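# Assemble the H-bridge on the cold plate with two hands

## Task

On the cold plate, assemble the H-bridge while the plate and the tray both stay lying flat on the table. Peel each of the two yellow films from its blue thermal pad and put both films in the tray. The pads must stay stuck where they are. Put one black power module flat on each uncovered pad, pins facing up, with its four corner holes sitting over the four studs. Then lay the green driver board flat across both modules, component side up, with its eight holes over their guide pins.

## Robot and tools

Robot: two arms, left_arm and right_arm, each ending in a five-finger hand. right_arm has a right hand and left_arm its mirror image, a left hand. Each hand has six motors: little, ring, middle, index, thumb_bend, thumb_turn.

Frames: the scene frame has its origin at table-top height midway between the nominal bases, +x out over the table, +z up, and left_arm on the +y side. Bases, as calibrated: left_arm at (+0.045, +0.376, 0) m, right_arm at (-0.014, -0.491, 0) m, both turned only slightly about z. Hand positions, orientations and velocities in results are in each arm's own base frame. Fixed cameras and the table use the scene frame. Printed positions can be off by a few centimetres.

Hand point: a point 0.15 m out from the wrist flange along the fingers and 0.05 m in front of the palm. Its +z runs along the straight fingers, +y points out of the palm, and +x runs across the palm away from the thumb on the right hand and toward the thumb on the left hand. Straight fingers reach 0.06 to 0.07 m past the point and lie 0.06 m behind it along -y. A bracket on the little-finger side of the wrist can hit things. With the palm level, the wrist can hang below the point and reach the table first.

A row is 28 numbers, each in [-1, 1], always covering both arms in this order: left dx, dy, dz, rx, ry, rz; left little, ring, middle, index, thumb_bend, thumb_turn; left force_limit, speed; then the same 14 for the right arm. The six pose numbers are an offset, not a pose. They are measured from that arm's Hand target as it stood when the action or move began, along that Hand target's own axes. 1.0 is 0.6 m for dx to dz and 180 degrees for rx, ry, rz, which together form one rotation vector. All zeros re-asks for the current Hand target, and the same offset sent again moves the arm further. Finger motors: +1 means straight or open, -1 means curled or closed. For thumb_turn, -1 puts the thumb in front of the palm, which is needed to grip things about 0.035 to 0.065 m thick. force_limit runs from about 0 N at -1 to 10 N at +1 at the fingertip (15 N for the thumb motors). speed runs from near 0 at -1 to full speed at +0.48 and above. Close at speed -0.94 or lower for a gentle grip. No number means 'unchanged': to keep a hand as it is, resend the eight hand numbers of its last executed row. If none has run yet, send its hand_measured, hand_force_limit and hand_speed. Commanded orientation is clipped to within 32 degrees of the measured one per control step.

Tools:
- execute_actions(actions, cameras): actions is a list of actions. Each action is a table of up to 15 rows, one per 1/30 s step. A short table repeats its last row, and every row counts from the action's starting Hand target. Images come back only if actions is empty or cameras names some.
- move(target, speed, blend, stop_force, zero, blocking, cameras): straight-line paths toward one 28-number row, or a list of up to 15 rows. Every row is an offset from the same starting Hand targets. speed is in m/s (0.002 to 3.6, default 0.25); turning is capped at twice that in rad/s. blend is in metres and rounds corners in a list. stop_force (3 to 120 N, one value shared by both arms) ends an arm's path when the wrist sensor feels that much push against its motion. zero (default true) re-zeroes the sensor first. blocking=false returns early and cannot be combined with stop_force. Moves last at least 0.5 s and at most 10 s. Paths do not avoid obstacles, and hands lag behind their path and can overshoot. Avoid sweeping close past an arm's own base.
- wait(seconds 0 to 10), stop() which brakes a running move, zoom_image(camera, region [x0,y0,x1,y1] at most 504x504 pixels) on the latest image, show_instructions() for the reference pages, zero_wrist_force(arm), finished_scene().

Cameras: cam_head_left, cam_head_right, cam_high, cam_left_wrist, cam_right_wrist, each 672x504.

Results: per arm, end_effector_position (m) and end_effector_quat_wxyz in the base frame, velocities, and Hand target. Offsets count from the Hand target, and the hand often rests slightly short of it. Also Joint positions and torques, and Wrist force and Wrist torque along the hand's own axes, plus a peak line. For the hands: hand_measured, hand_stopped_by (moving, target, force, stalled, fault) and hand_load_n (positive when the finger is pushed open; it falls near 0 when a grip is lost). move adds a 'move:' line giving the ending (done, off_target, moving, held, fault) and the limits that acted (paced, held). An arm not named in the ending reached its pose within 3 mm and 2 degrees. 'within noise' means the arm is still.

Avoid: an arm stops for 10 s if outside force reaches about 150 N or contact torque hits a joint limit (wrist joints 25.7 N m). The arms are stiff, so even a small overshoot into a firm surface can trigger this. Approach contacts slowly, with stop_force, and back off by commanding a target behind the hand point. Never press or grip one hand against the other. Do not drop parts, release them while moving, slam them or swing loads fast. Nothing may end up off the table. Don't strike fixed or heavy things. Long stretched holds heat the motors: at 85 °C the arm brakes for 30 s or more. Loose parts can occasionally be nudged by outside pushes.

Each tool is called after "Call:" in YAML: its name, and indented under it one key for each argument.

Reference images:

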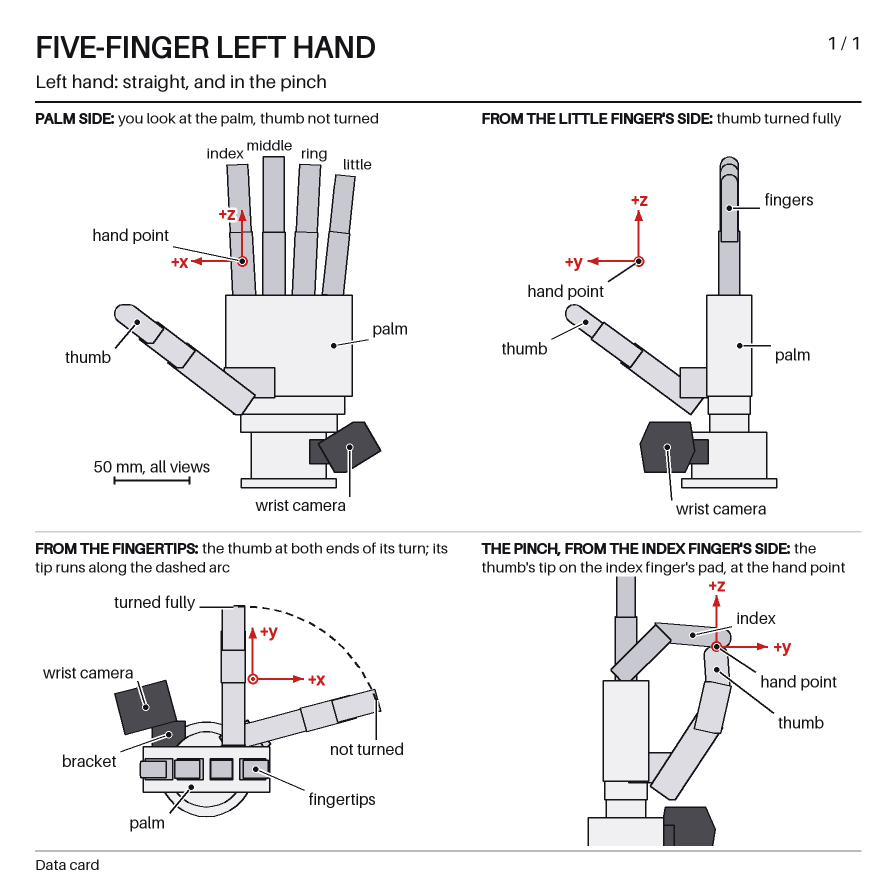

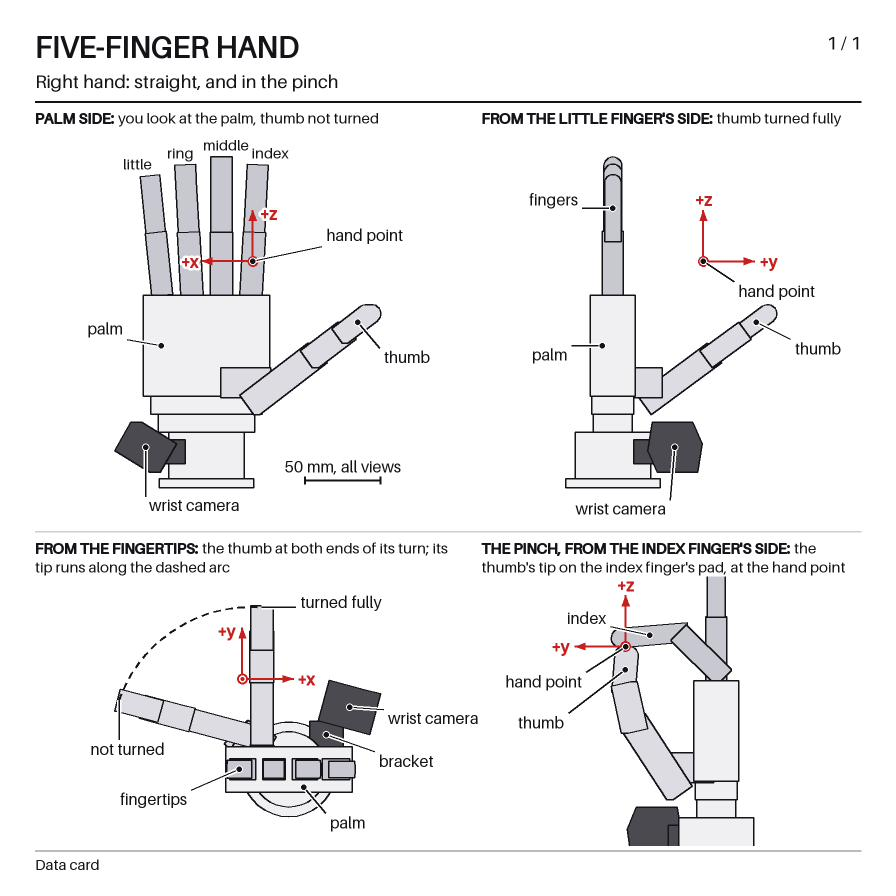

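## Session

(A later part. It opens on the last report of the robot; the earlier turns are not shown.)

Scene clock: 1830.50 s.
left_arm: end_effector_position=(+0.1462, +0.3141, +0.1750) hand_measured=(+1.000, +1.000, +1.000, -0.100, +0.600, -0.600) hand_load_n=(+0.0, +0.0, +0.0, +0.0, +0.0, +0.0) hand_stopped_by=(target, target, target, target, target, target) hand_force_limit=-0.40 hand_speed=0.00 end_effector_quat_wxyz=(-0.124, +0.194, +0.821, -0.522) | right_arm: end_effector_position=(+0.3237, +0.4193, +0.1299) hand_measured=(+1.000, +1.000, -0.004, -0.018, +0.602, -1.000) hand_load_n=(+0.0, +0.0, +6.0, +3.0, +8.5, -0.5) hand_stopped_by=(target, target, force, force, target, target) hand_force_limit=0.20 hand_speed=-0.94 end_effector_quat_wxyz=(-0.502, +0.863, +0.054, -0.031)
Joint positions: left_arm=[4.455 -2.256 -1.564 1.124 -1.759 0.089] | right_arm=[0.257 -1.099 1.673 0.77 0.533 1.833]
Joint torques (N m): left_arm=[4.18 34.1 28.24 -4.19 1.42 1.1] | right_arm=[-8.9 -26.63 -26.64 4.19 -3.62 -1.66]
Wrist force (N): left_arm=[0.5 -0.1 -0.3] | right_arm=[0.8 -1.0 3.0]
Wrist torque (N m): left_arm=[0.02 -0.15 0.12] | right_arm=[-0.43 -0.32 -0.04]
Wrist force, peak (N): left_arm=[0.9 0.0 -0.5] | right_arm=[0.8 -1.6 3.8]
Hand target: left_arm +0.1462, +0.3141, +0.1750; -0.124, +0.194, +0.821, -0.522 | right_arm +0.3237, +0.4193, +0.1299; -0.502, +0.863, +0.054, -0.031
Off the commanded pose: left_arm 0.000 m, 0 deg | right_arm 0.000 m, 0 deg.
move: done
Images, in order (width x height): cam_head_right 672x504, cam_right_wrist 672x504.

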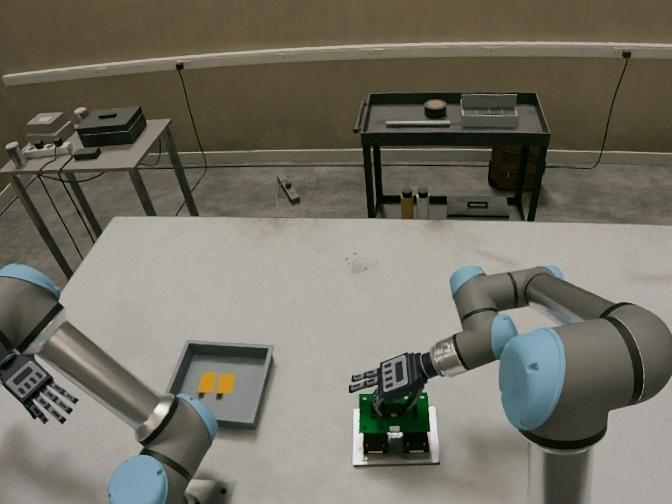

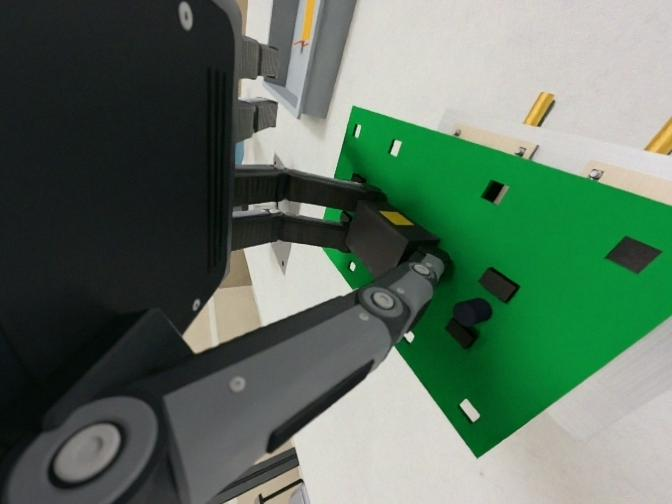

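Call:
move:
  target: [0,0,0,0,0,0,1,1,1,-0.1,0.6,-0.6,-0.4,0, 0,0.0752,0.0429,0,0,0,1,1,-0.5,-0.5,0.6,-1,0.2,-0.94]
  speed: 0.06
  cameras: ["cam_right_wrist", "cam_head_right", "cam_head_left"]

Call:
zoom_image:
  camera: "cam_right_wrist"
  region: [600, 225, 660, 275]

Call:
zoom_image:
  camera: "cam_right_wrist"
  region: [440, 385, 500, 435]

Call:
zoom_image:
  camera: "cam_right_wrist"
  region: [465, 165, 525, 215]

Call:
zoom_image:
  camera: "cam_head_right"
  region: [330, 370, 460, 480]

Scene clock: 1856.47 s.
left_arm: end_effector_position=(+0.1462, +0.3141, +0.1750) hand_measured=(+1.000, +1.000, +1.000, -0.100, +0.600, -0.600) hand_load_n=(+0.0, +0.0, +0.0, +0.0, +0.0, +0.0) hand_stopped_by=(target, target, target, target, target, target) hand_force_limit=-0.40 hand_speed=0.00 end_effector_quat_wxyz=(-0.124, +0.194, +0.821, -0.522) | right_arm: end_effector_position=(+0.3237, +0.4193, +0.0781) hand_measured=(+1.000, +1.000, -0.004, -0.018, +0.602, -1.000) hand_load_n=(+0.0, +0.0, +6.0, +3.0, +8.5, -0.5) hand_stopped_by=(target, target, force, force, target, target) hand_force_limit=0.20 hand_speed=-0.94 end_effector_quat_wxyz=(-0.502, +0.863, +0.054, -0.031)
Joint positions: left_arm=[4.455 -2.256 -1.564 1.124 -1.759 0.089] | right_arm=[0.257 -1.027 1.716 0.654 0.533 1.833]
Joint torques (N m): left_arm=[3.95 33.71 28.09 -3.96 1.5 1.04] | right_arm=[9.53 -28.74 -3.94 -0.49 -3.42 1.19]
Wrist force (N): left_arm=[0.6 -0.2 -0.4] | right_arm=[1.2 -1.3 2.8]
Wrist torque (N m): left_arm=[0.02 -0.17 0.13] | right_arm=[-0.46 -0.38 -0.07]
Wrist force, peak (N): left_arm=[0.8 -0.3 -0.6] | right_arm=[1.0 -1.5 3.6]
Hand target: left_arm +0.1462, +0.3141, +0.1750; -0.124, +0.194, +0.821, -0.522 | right_arm +0.3237, +0.4193, +0.0779; -0.502, +0.863, +0.054, -0.031
Off the commanded pose: left_arm 0.000 m, 0 deg | right_arm 0.000 m, 0 deg.
move: done
Images, in order (width x height): cam_head_left 672x504, cam_head_right 672x504, cam_right_wrist 672x504.

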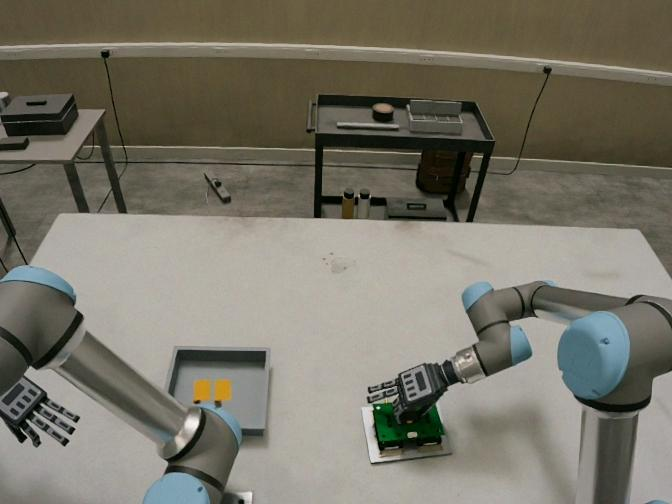

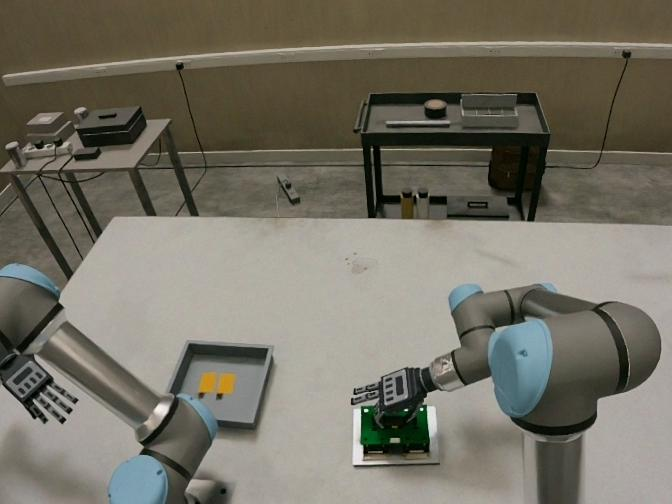

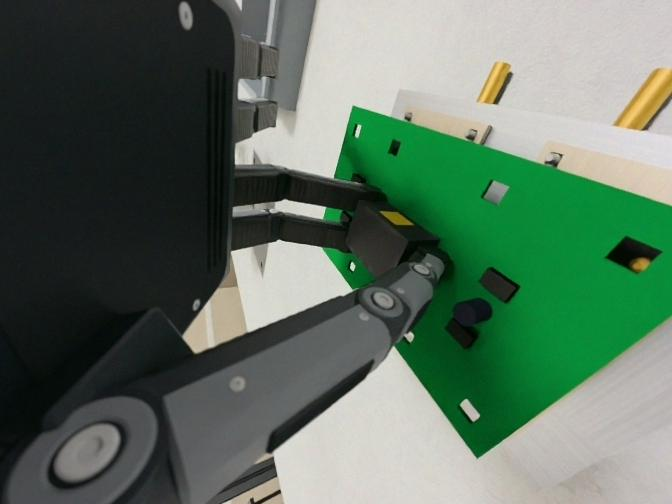

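Scaled by 8.400 from the camera's 672x504 image, which has a finer 960x720 frame.

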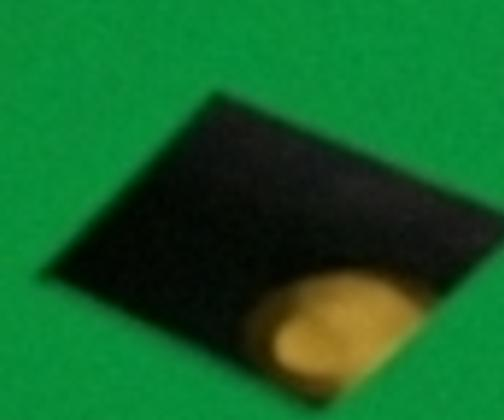

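Scaled by 8.400 from the camera's 672x504 image, which has a finer 960x720 frame.

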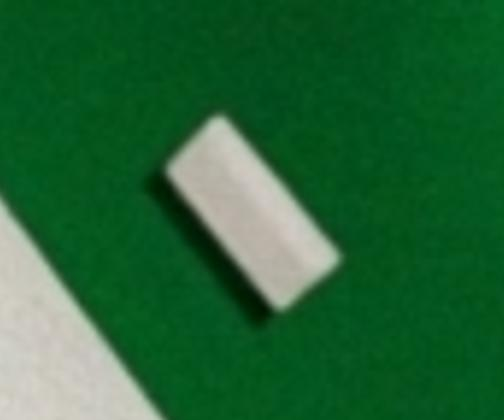

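Scaled by 8.400 from the camera's 672x504 image, which has a finer 960x720 frame.

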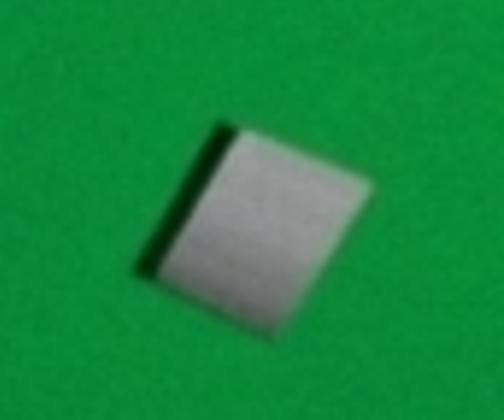

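Scaled by 3.877 from the camera's 672x504 image, which has a finer 960x720 frame.

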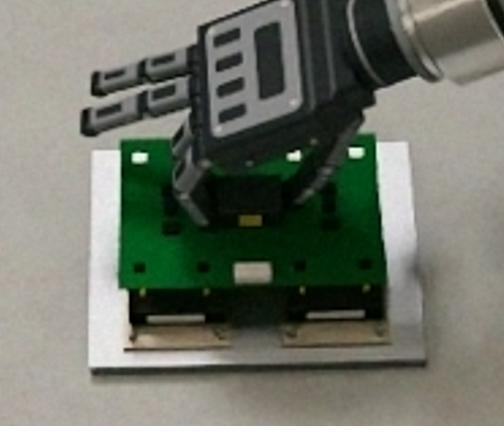

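Call:
wait:
  seconds: 0.1
  cameras: ["cam_right_wrist","cam_head_right"]

Scene clock: 1881.53 s.
left_arm: end_effector_position=(+0.1462, +0.3141, +0.1750) hand_measured=(+1.000, +1.000, +1.000, -0.100, +0.600, -0.600) hand_load_n=(+0.0, +0.5, +0.0, +0.0, +0.0, +0.0) hand_stopped_by=(target, target, target, target, target, target) hand_force_limit=-0.40 hand_speed=0.00 end_effector_quat_wxyz=(-0.124, +0.194, +0.821, -0.522) | right_arm: end_effector_position=(+0.3237, +0.4193, +0.0779) hand_measured=(+1.000, +1.000, -0.004, -0.018, +0.602, -1.000) hand_load_n=(+0.0, +0.0, +6.0, +3.0, +8.5, -0.5) hand_stopped_by=(target, target, force, force, target, target) hand_force_limit=0.20 hand_speed=-0.94 end_effector_quat_wxyz=(-0.502, +0.863, +0.054, -0.031)
Joint positions: left_arm=[4.455 -2.256 -1.564 1.124 -1.759 0.089] | right_arm=[0.257 -1.026 1.716 0.654 0.533 1.833]
Joint torques (N m): left_arm=[3.18 34.21 27.75 -3.78 1.46 0.98] | right_arm=[10.29 -29.91 -5.7 0 0.49 1.19]
Wrist force (N): left_arm=[0.6 -0.3 -0.3] | right_arm=[1.1 -1.5 2.8]
Wrist torque (N m): left_arm=[0.01 -0.15 0.12] | right_arm=[-0.48 -0.36 -0.08]
Wrist force, peak (N): left_arm=[0.8 -0.3 -0.6] | right_arm=[1.5 -1.4 3.5]
Hand target: left_arm +0.1462, +0.3141, +0.1750; -0.124, +0.194, +0.821, -0.522 | right_arm +0.3237, +0.4193, +0.0779; -0.502, +0.863, +0.054, -0.031
Off the commanded pose: left_arm 0.000 m, 0 deg | right_arm 0.000 m, 0 deg.
wait: 0.10 s; at rest from the start
Images, in order (width x height): cam_head_right 672x504, cam_right_wrist 672x504.

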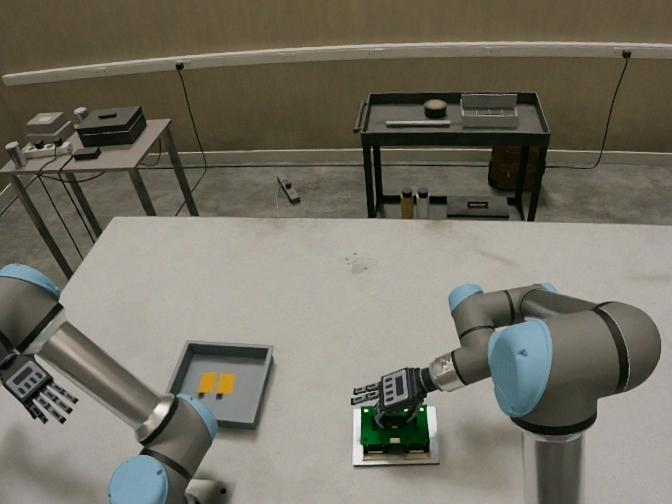

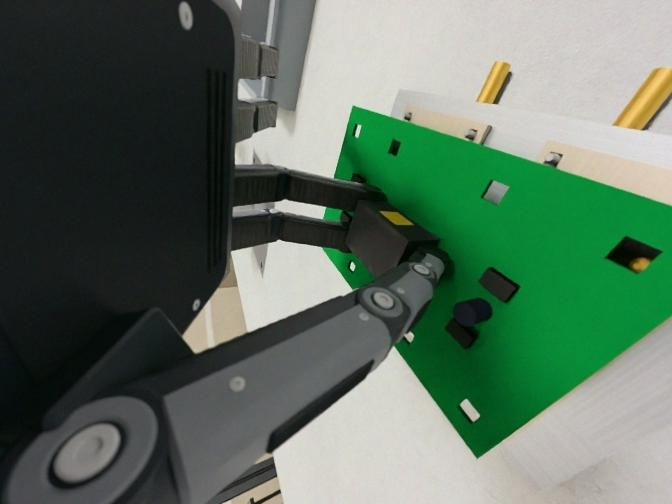

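Call:
zoom_image:
  camera: "cam_right_wrist"
  region: [600, 225, 660, 285]

Call:
zoom_image:
  camera: "cam_head_right"
  region: [330, 370, 460, 480]

Scaled by 8.400 from the camera's 672x504 image, which has a finer 960x720 frame.

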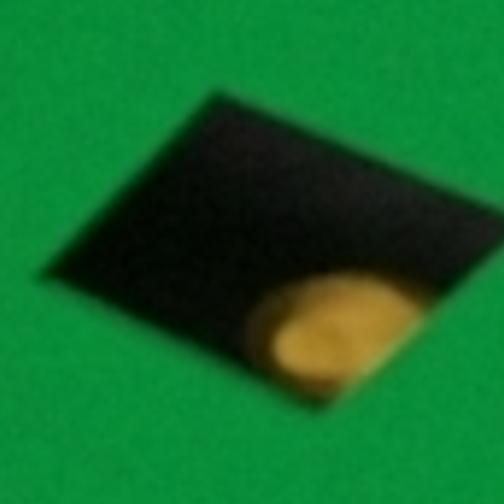

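Scaled by 3.877 from the camera's 672x504 image, which has a finer 960x720 frame.

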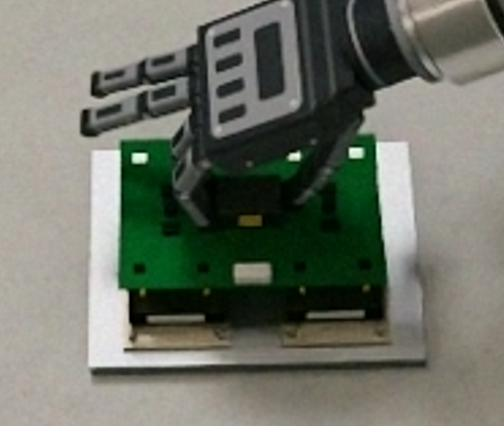

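Call:
zoom_image:
  camera: "cam_right_wrist"
  region: [380, 80, 520, 220]

Call:
zoom_image:
  camera: "cam_right_wrist"
  region: [532, 80, 672, 220]

Scaled by 3.600 from the camera's 672x504 image, which has a finer 960x720 frame.

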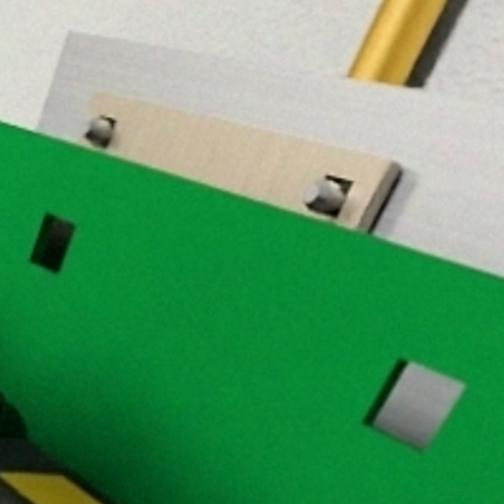

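Scaled by 3.600 from the camera's 672x504 image, which has a finer 960x720 frame.

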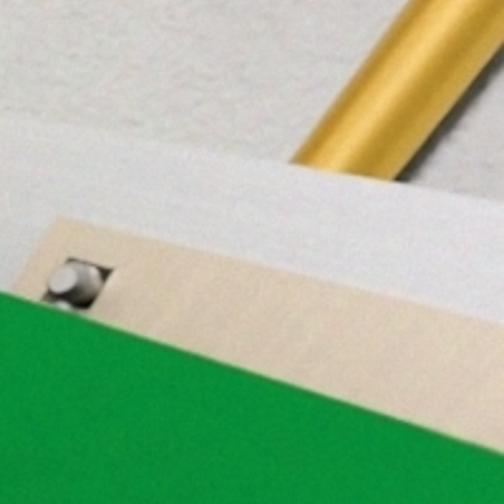

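Call:
zoom_image:
  camera: "cam_right_wrist"
  region: [335, 250, 435, 350]

Call:
zoom_image:
  camera: "cam_right_wrist"
  region: [430, 370, 510, 450]

Scaled by 5.040 from the camera's 672x504 image, which has a finer 960x720 frame.

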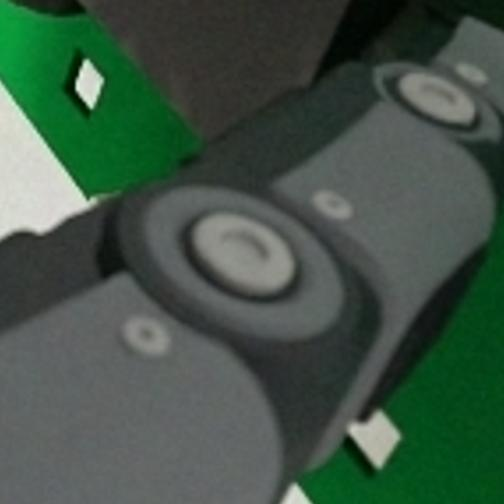

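Scaled by 6.300 from the camera's 672x504 image, which has a finer 960x720 frame.

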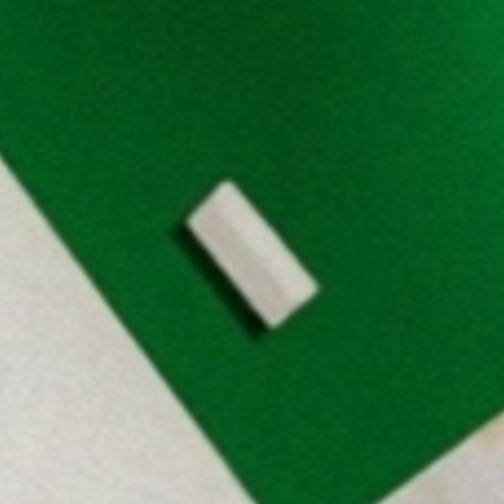

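Call:
move:
  target: [0,0,0,0,0,0,1,1,1,-0.1,0.6,-0.6,-0.4,0,-0.00333,0.006864,0.001421,0,0,0,1,1,-0.5,-0.5,0.6,-1,0.2,-0.94]
  speed: 0.02
  cameras: ["cam_right_wrist","cam_head_right"]

Call:
zoom_image:
  camera: "cam_right_wrist"
  region: [600, 225, 660, 285]

Call:
zoom_image:
  camera: "cam_right_wrist"
  region: [465, 165, 525, 225]

Call:
zoom_image:
  camera: "cam_right_wrist"
  region: [430, 370, 510, 450]

Scene clock: 1911.87 s.
left_arm: end_effector_position=(+0.1462, +0.3141, +0.1750) hand_measured=(+1.000, +1.000, +1.000, -0.100, +0.600, -0.600) hand_load_n=(+0.0, +0.0, +0.0, +0.0, +0.0, +0.0) hand_stopped_by=(target, target, target, target, target, target) hand_force_limit=-0.40 hand_speed=0.00 end_effector_quat_wxyz=(-0.124, +0.194, +0.821, -0.522) | right_arm: end_effector_position=(+0.3220, +0.4179, +0.0741) hand_measured=(+1.000, +1.000, -0.004, -0.018, +0.602, -1.000) hand_load_n=(+0.0, +0.0, +6.0, +3.0, +8.5, +0.0) hand_stopped_by=(target, target, force, force, target, target) hand_force_limit=0.20 hand_speed=-0.94 end_effector_quat_wxyz=(-0.502, +0.863, +0.054, -0.031)
Joint positions: left_arm=[4.455 -2.256 -1.564 1.124 -1.759 0.089] | right_arm=[0.254 -1.024 1.726 0.646 0.532 1.828]
Joint torques (N m): left_arm=[2.58 34.05 27.32 -3.49 1.11 0.92] | right_arm=[-9.52 -29.68 -4.22 -0.61 -3.79 -1.34]
Wrist force (N): left_arm=[0.6 -0.1 -0.4] | right_arm=[0.7 -1.7 2.9]
Wrist torque (N m): left_arm=[0.04 -0.17 0.12] | right_arm=[-0.51 -0.30 -0.05]
Wrist force, peak (N): left_arm=[0.6 -0.4 -0.7] | right_arm=[1.5 -1.2 3.5]
Hand target: left_arm +0.1462, +0.3141, +0.1750; -0.124, +0.194, +0.821, -0.522 | right_arm +0.3219, +0.4178, +0.0739; -0.502, +0.863, +0.054, -0.031
Off the commanded pose: left_arm 0.000 m, 0 deg | right_arm 0.000 m, 0 deg.
move: done
Images, in order (width x height): cam_head_right 672x504, cam_right_wrist 672x504.

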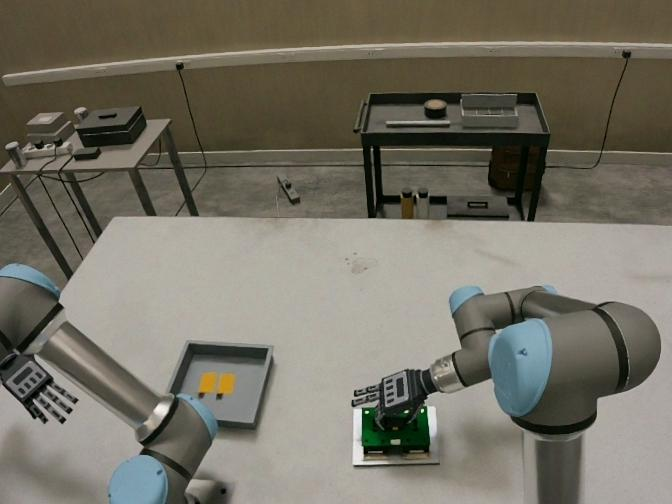

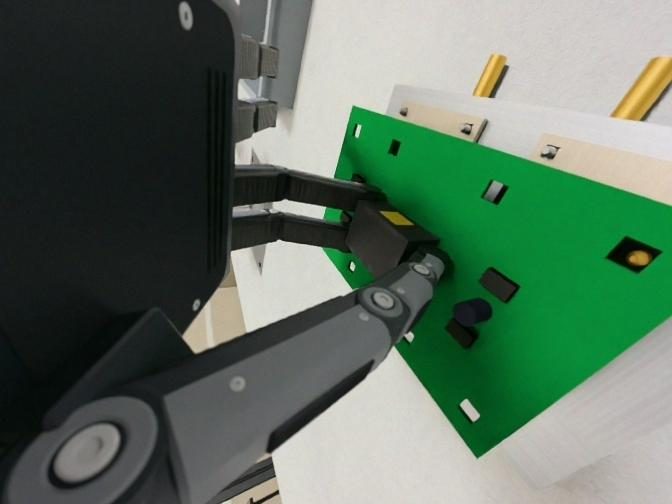

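Scaled by 8.400 from the camera's 672x504 image, which has a finer 960x720 frame.

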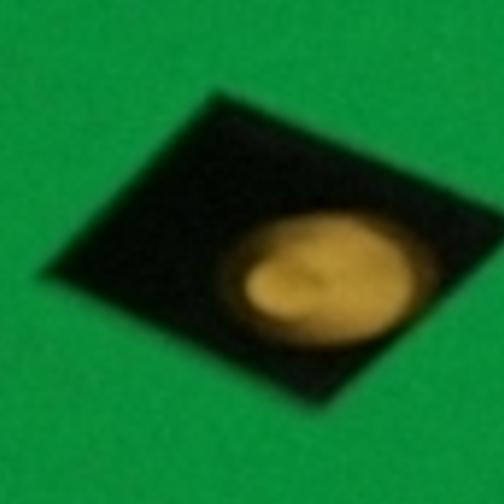

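Scaled by 8.400 from the camera's 672x504 image, which has a finer 960x720 frame.

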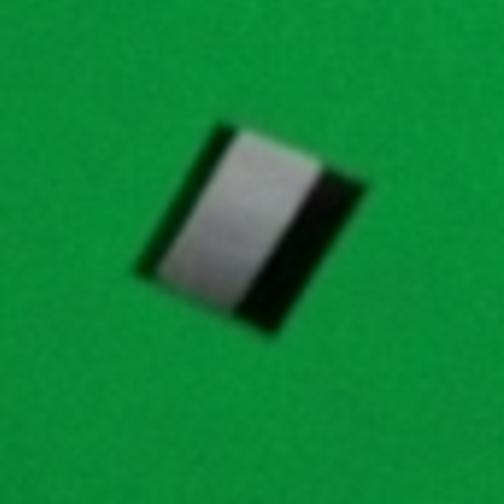

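Scaled by 6.300 from the camera's 672x504 image, which has a finer 960x720 frame.

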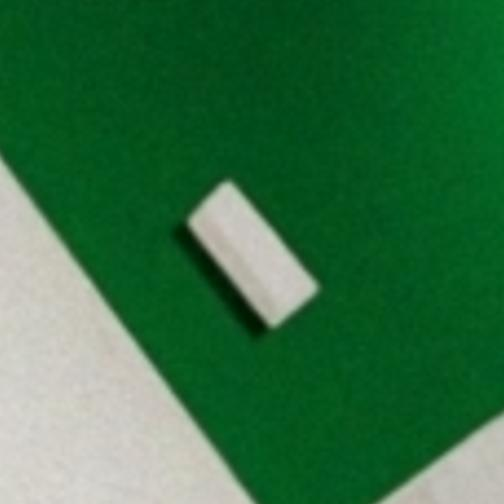

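Call:
move:
  target: [0,0,0,0,0,0,1,1,1,-0.1,0.6,-0.6,-0.4,0,-0.001667,0.005086,0.001174,0,0,0,1,1,-0.5,-0.5,0.6,-1,0.2,-0.94]
  speed: 0.015
  stop_force: 3
  cameras: ["cam_right_wrist"]

Call:
zoom_image:
  camera: "cam_right_wrist"
  region: [600, 225, 660, 285]

Call:
zoom_image:
  camera: "cam_right_wrist"
  region: [465, 165, 525, 225]

Call:
zoom_image:
  camera: "cam_right_wrist"
  region: [430, 370, 510, 450]

Scene clock: 1932.50 s.
left_arm: end_effector_position=(+0.1462, +0.3141, +0.1750) hand_measured=(+1.000, +1.000, +1.000, -0.100, +0.600, -0.600) hand_load_n=(+0.0, +0.0, +0.0, +0.0, +0.0, +0.0) hand_stopped_by=(target, target, target, target, target, target) hand_force_limit=-0.40 hand_speed=0.00 end_effector_quat_wxyz=(-0.124, +0.194, +0.821, -0.522) | right_arm: end_effector_position=(+0.3210, +0.4168, +0.0709) hand_measured=(+1.000, +1.000, -0.004, -0.018, +0.602, -1.000) hand_load_n=(+0.0, +0.0, +6.0, +3.0, +9.0, -0.5) hand_stopped_by=(target, target, force, force, target, target) hand_force_limit=0.20 hand_speed=-0.94 end_effector_quat_wxyz=(-0.502, +0.863, +0.054, -0.031)
Joint positions: left_arm=[4.455 -2.256 -1.564 1.124 -1.759 0.089] | right_arm=[0.253 -1.021 1.733 0.639 0.532 1.825]
Joint torques (N m): left_arm=[2.31 34.48 26.69 -3.29 1.18 0.86] | right_arm=[-8.88 -29.98 -4.26 -0.14 -3.74 -1.33]
Wrist force (N): left_arm=[0.7 0.1 -0.3] | right_arm=[1.5 -1.2 2.8]
Wrist torque (N m): left_arm=[0.06 -0.17 0.12] | right_arm=[-0.44 -0.41 0.02]
Wrist force, peak (N): left_arm=[1.1 0.0 -0.3] | right_arm=[1.4 -1.3 3.6]
Hand target: left_arm +0.1462, +0.3141, +0.1750; -0.124, +0.194, +0.821, -0.522 | right_arm +0.3210, +0.4168, +0.0709; -0.502, +0.863, +0.054, -0.031
Off the commanded pose: left_arm 0.000 m, 0 deg | right_arm 0.000 m, 0 deg.
move: done
Images, in order (width x height): cam_right_wrist 672x504.

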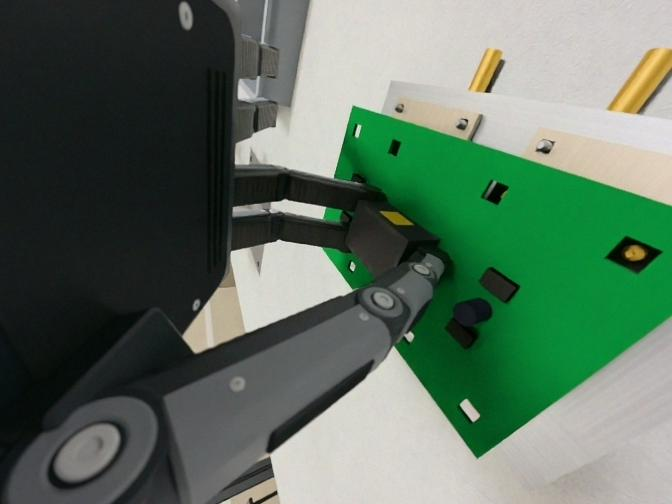

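Scaled by 8.400 from the camera's 672x504 image, which has a finer 960x720 frame.

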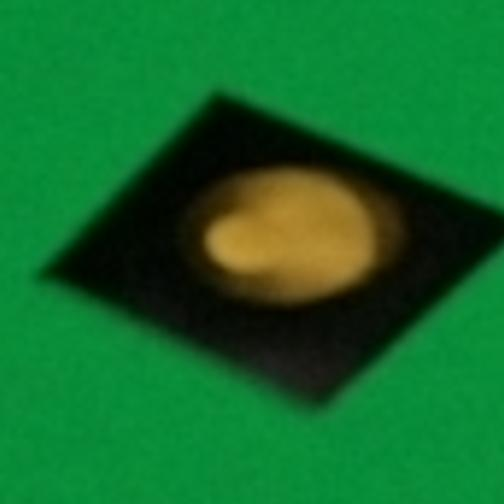

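Scaled by 8.400 from the camera's 672x504 image, which has a finer 960x720 frame.

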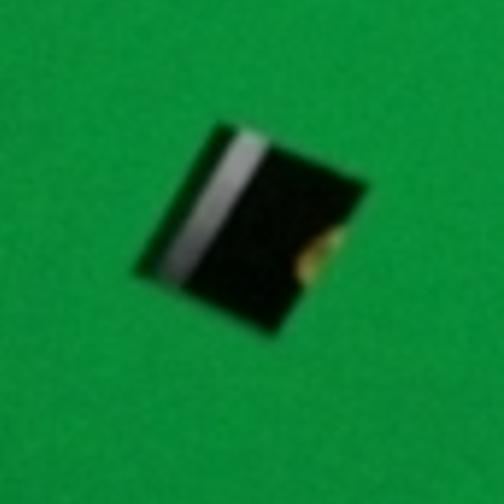

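Scaled by 6.300 from the camera's 672x504 image, which has a finer 960x720 frame.

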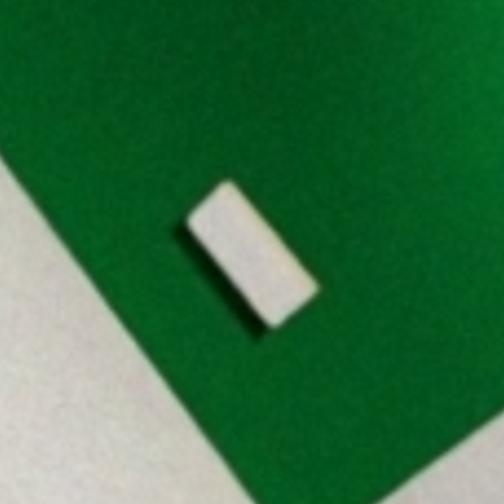

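Call:
wait:
  seconds: 0.1
  cameras: ["cam_right_wrist","cam_head_right","cam_head_left","cam_high"]

Call:
zoom_image:
  camera: "cam_head_right"
  region: [350, 400, 440, 470]

Call:
zoom_image:
  camera: "cam_head_left"
  region: [350, 400, 440, 470]

Scene clock: 1960.47 s.
left_arm: end_effector_position=(+0.1462, +0.3141, +0.1750) hand_measured=(+1.000, +1.000, +1.000, -0.100, +0.600, -0.600) hand_load_n=(+0.0, -0.5, +0.0, +0.0, +0.0, +0.0) hand_stopped_by=(target, target, target, target, target, target) hand_force_limit=-0.40 hand_speed=0.00 end_effector_quat_wxyz=(-0.124, +0.194, +0.821, -0.522) | right_arm: end_effector_position=(+0.3210, +0.4168, +0.0709) hand_measured=(+1.000, +1.000, -0.004, -0.018, +0.602, -1.000) hand_load_n=(+0.0, +0.0, +6.0, +3.0, +8.5, -0.5) hand_stopped_by=(target, target, force, force, target, target) hand_force_limit=0.20 hand_speed=-0.94 end_effector_quat_wxyz=(-0.502, +0.863, +0.054, -0.031)
Joint positions: left_arm=[4.455 -2.256 -1.564 1.124 -1.759 0.089] | right_arm=[0.253 -1.021 1.733 0.639 0.532 1.825]
Joint torques (N m): left_arm=[1.46 35.24 26.65 -2.94 1.05 0.78] | right_arm=[-6.96 -29.51 -4.45 -0.02 -3.7 -1.41]
Wrist force (N): left_arm=[0.5 -0.1 -0.4] | right_arm=[1.2 -1.1 3.0]
Wrist torque (N m): left_arm=[0.04 -0.15 0.11] | right_arm=[-0.43 -0.37 0.00]
Wrist force, peak (N): left_arm=[0.9 -0.3 -0.4] | right_arm=[1.0 -1.5 3.6]
Hand target: left_arm +0.1462, +0.3141, +0.1750; -0.124, +0.194, +0.821, -0.522 | right_arm +0.3210, +0.4168, +0.0709; -0.502, +0.863, +0.054, -0.031
Off the commanded pose: left_arm 0.000 m, 0 deg | right_arm 0.000 m, 0 deg.
wait: 0.10 s; at rest from the start
Images, in order (width x height): cam_head_left 672x504, cam_head_right 672x504, cam_high 672x504, cam_right_wrist 672x504.

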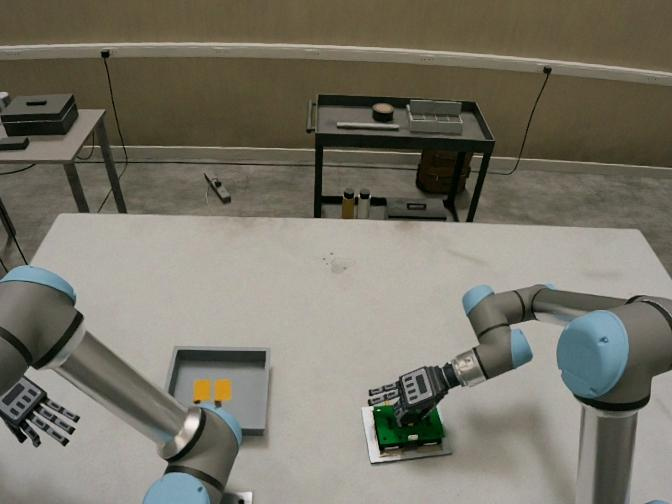

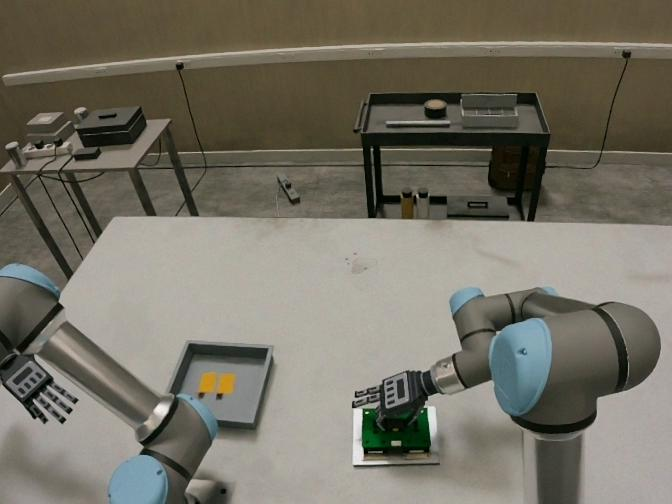

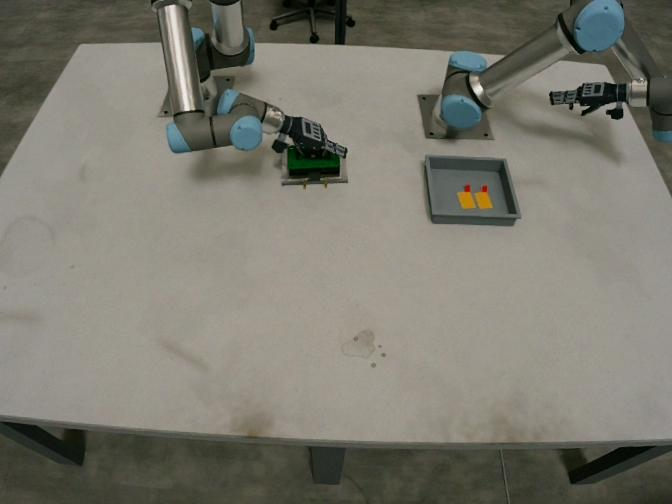

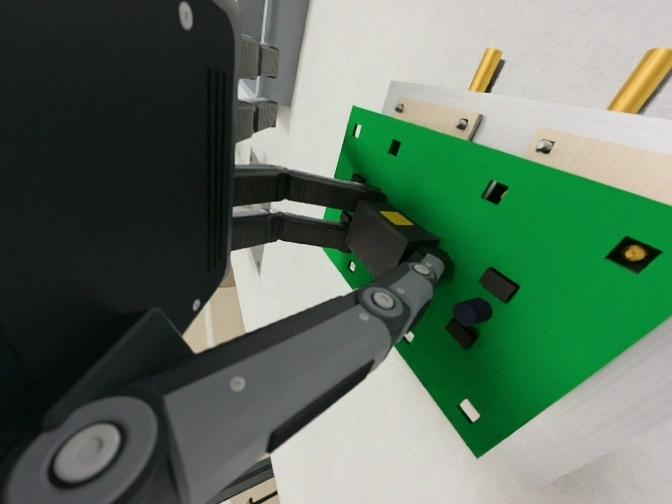

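Scaled by 5.600 from the camera's 672x504 image, which has a finer 960x720 frame.

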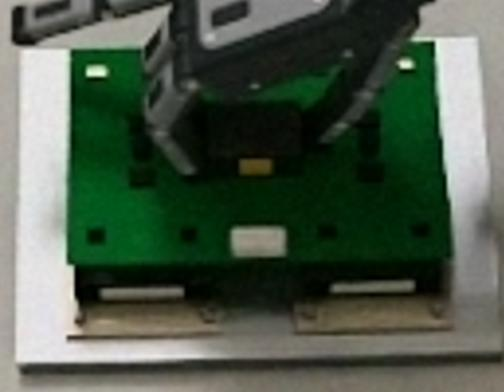

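Scaled by 5.600 from the camera's 672x504 image, which has a finer 960x720 frame.

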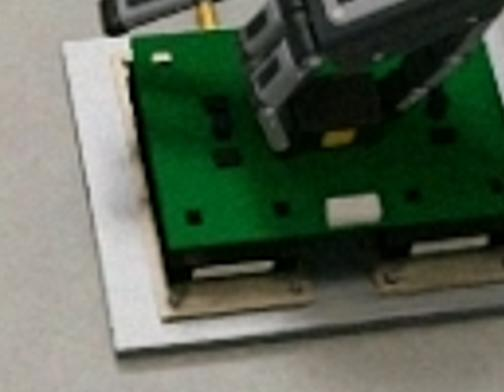

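Call:
move:
  target: [0,0,0,0,0,0,1,1,1,-0.1,0.6,-0.6,-0.4,0,-0.000667,0.004571,0.003759,0,0,0,1,1,-0.5,-0.5,0.6,-1,0.2,-0.94]
  speed: 0.006
  stop_force: 3
  cameras: ["cam_right_wrist","cam_head_right"]

Call:
zoom_image:
  camera: "cam_right_wrist"
  region: [600, 225, 660, 285]

Call:
zoom_image:
  camera: "cam_right_wrist"
  region: [465, 165, 525, 225]

Call:
zoom_image:
  camera: "cam_right_wrist"
  region: [430, 370, 510, 450]

Call:
zoom_image:
  camera: "cam_right_wrist"
  region: [345, 105, 415, 165]

Call:
zoom_image:
  camera: "cam_head_right"
  region: [350, 400, 440, 470]

Scene clock: 1988.37 s.
left_arm: end_effector_position=(+0.1462, +0.3141, +0.1750) hand_measured=(+1.000, +1.000, +1.000, -0.100, +0.600, -0.600) hand_load_n=(+0.0, +0.0, +0.0, +0.0, +0.0, +0.0) hand_stopped_by=(target, target, target, target, target, target) hand_force_limit=-0.40 hand_speed=0.00 end_effector_quat_wxyz=(-0.124, +0.194, +0.821, -0.522) | right_arm: end_effector_position=(+0.3205, +0.4173, +0.0674) hand_measured=(+1.000, +1.000, -0.004, -0.018, +0.602, -1.000) hand_load_n=(+0.0, +0.0, +6.0, +2.5, +8.5, -0.5) hand_stopped_by=(target, target, force, force, target, target) hand_force_limit=0.20 hand_speed=-0.94 end_effector_quat_wxyz=(-0.502, +0.863, +0.054, -0.031)
Joint positions: left_arm=[4.455 -2.256 -1.564 1.124 -1.759 0.089] | right_arm=[0.254 -1.017 1.736 0.629 0.532 1.828]
Joint torques (N m): left_arm=[1.65 35.49 27.4 -2.76 1.05 0.68] | right_arm=[10.54 -29.32 -4.37 -0.16 0.92 1.21]
Wrist force (N): left_arm=[0.6 -0.2 0.0] | right_arm=[1.3 -1.5 2.8]
Wrist torque (N m): left_arm=[0.01 -0.15 0.12] | right_arm=[-0.48 -0.38 -0.15]
Wrist force, peak (N): left_arm=[0.8 -0.3 -0.5] | right_arm=[1.3 -1.4 3.5]
Hand target: left_arm +0.1462, +0.3141, +0.1750; -0.124, +0.194, +0.821, -0.522 | right_arm +0.3205, +0.4173, +0.0674; -0.502, +0.863, +0.054, -0.031
Off the commanded pose: left_arm 0.000 m, 0 deg | right_arm 0.000 m, 0 deg.
move: done
Images, in order (width x height): cam_head_right 672x504, cam_right_wrist 672x504.

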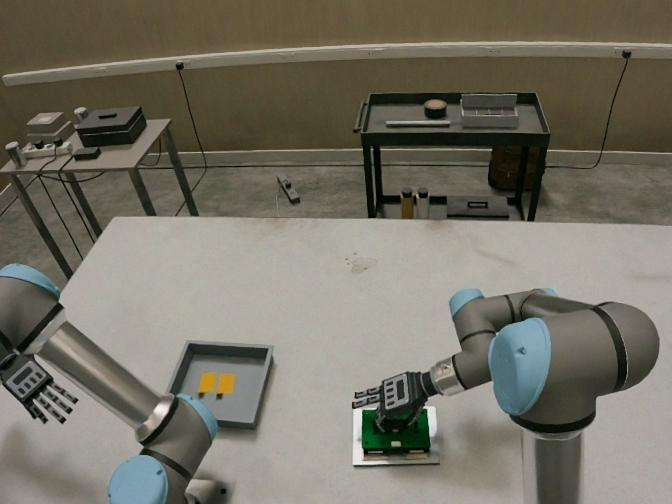

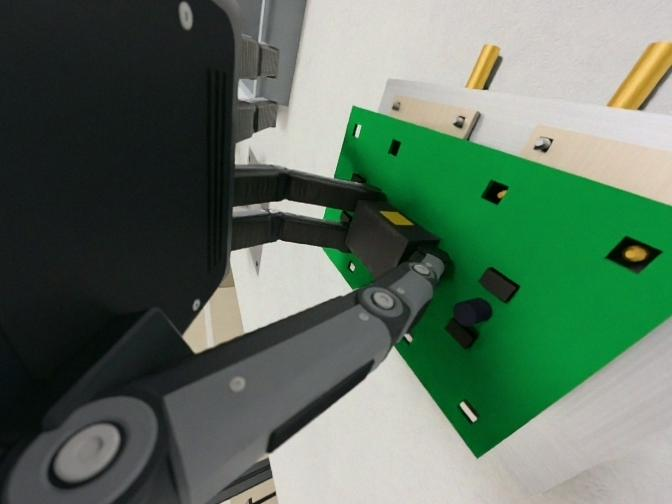

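Scaled by 8.400 from the camera's 672x504 image, which has a finer 960x720 frame.

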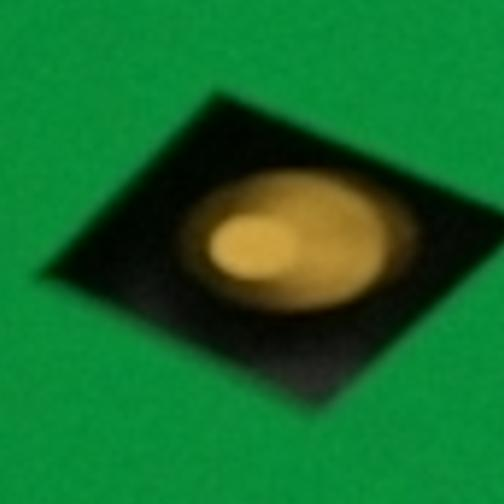

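Scaled by 8.400 from the camera's 672x504 image, which has a finer 960x720 frame.

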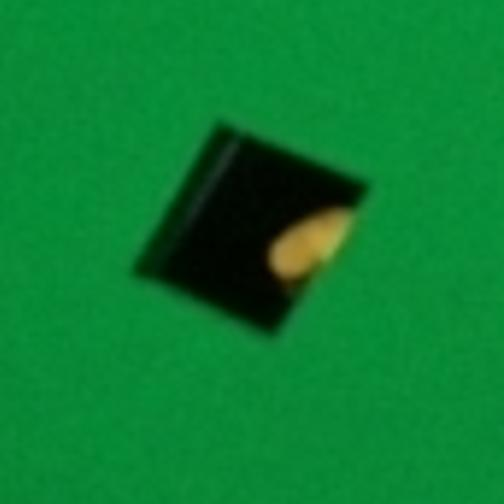

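Scaled by 6.300 from the camera's 672x504 image, which has a finer 960x720 frame.

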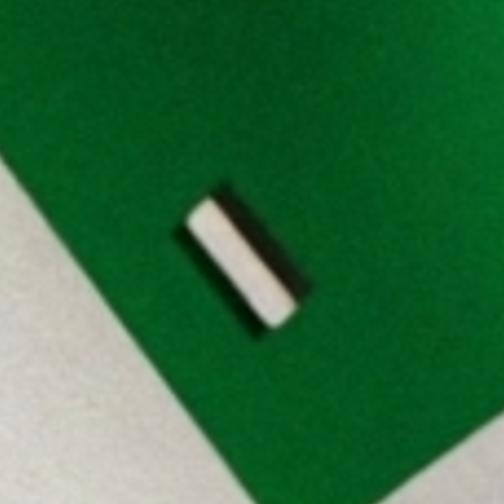

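Scaled by 7.200 from the camera's 672x504 image, which has a finer 960x720 frame.

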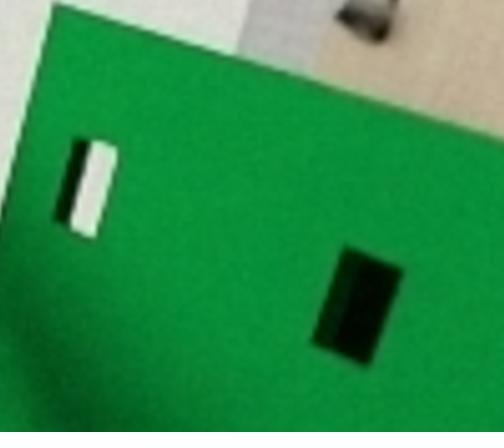

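Scaled by 5.600 from the camera's 672x504 image, which has a finer 960x720 frame.

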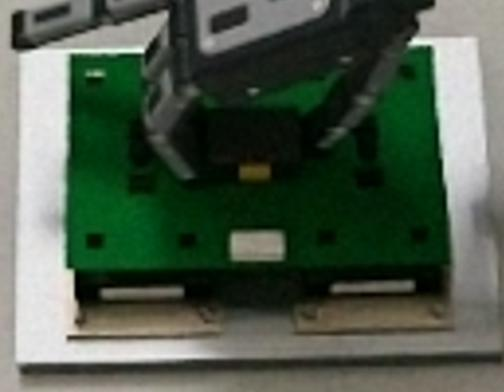

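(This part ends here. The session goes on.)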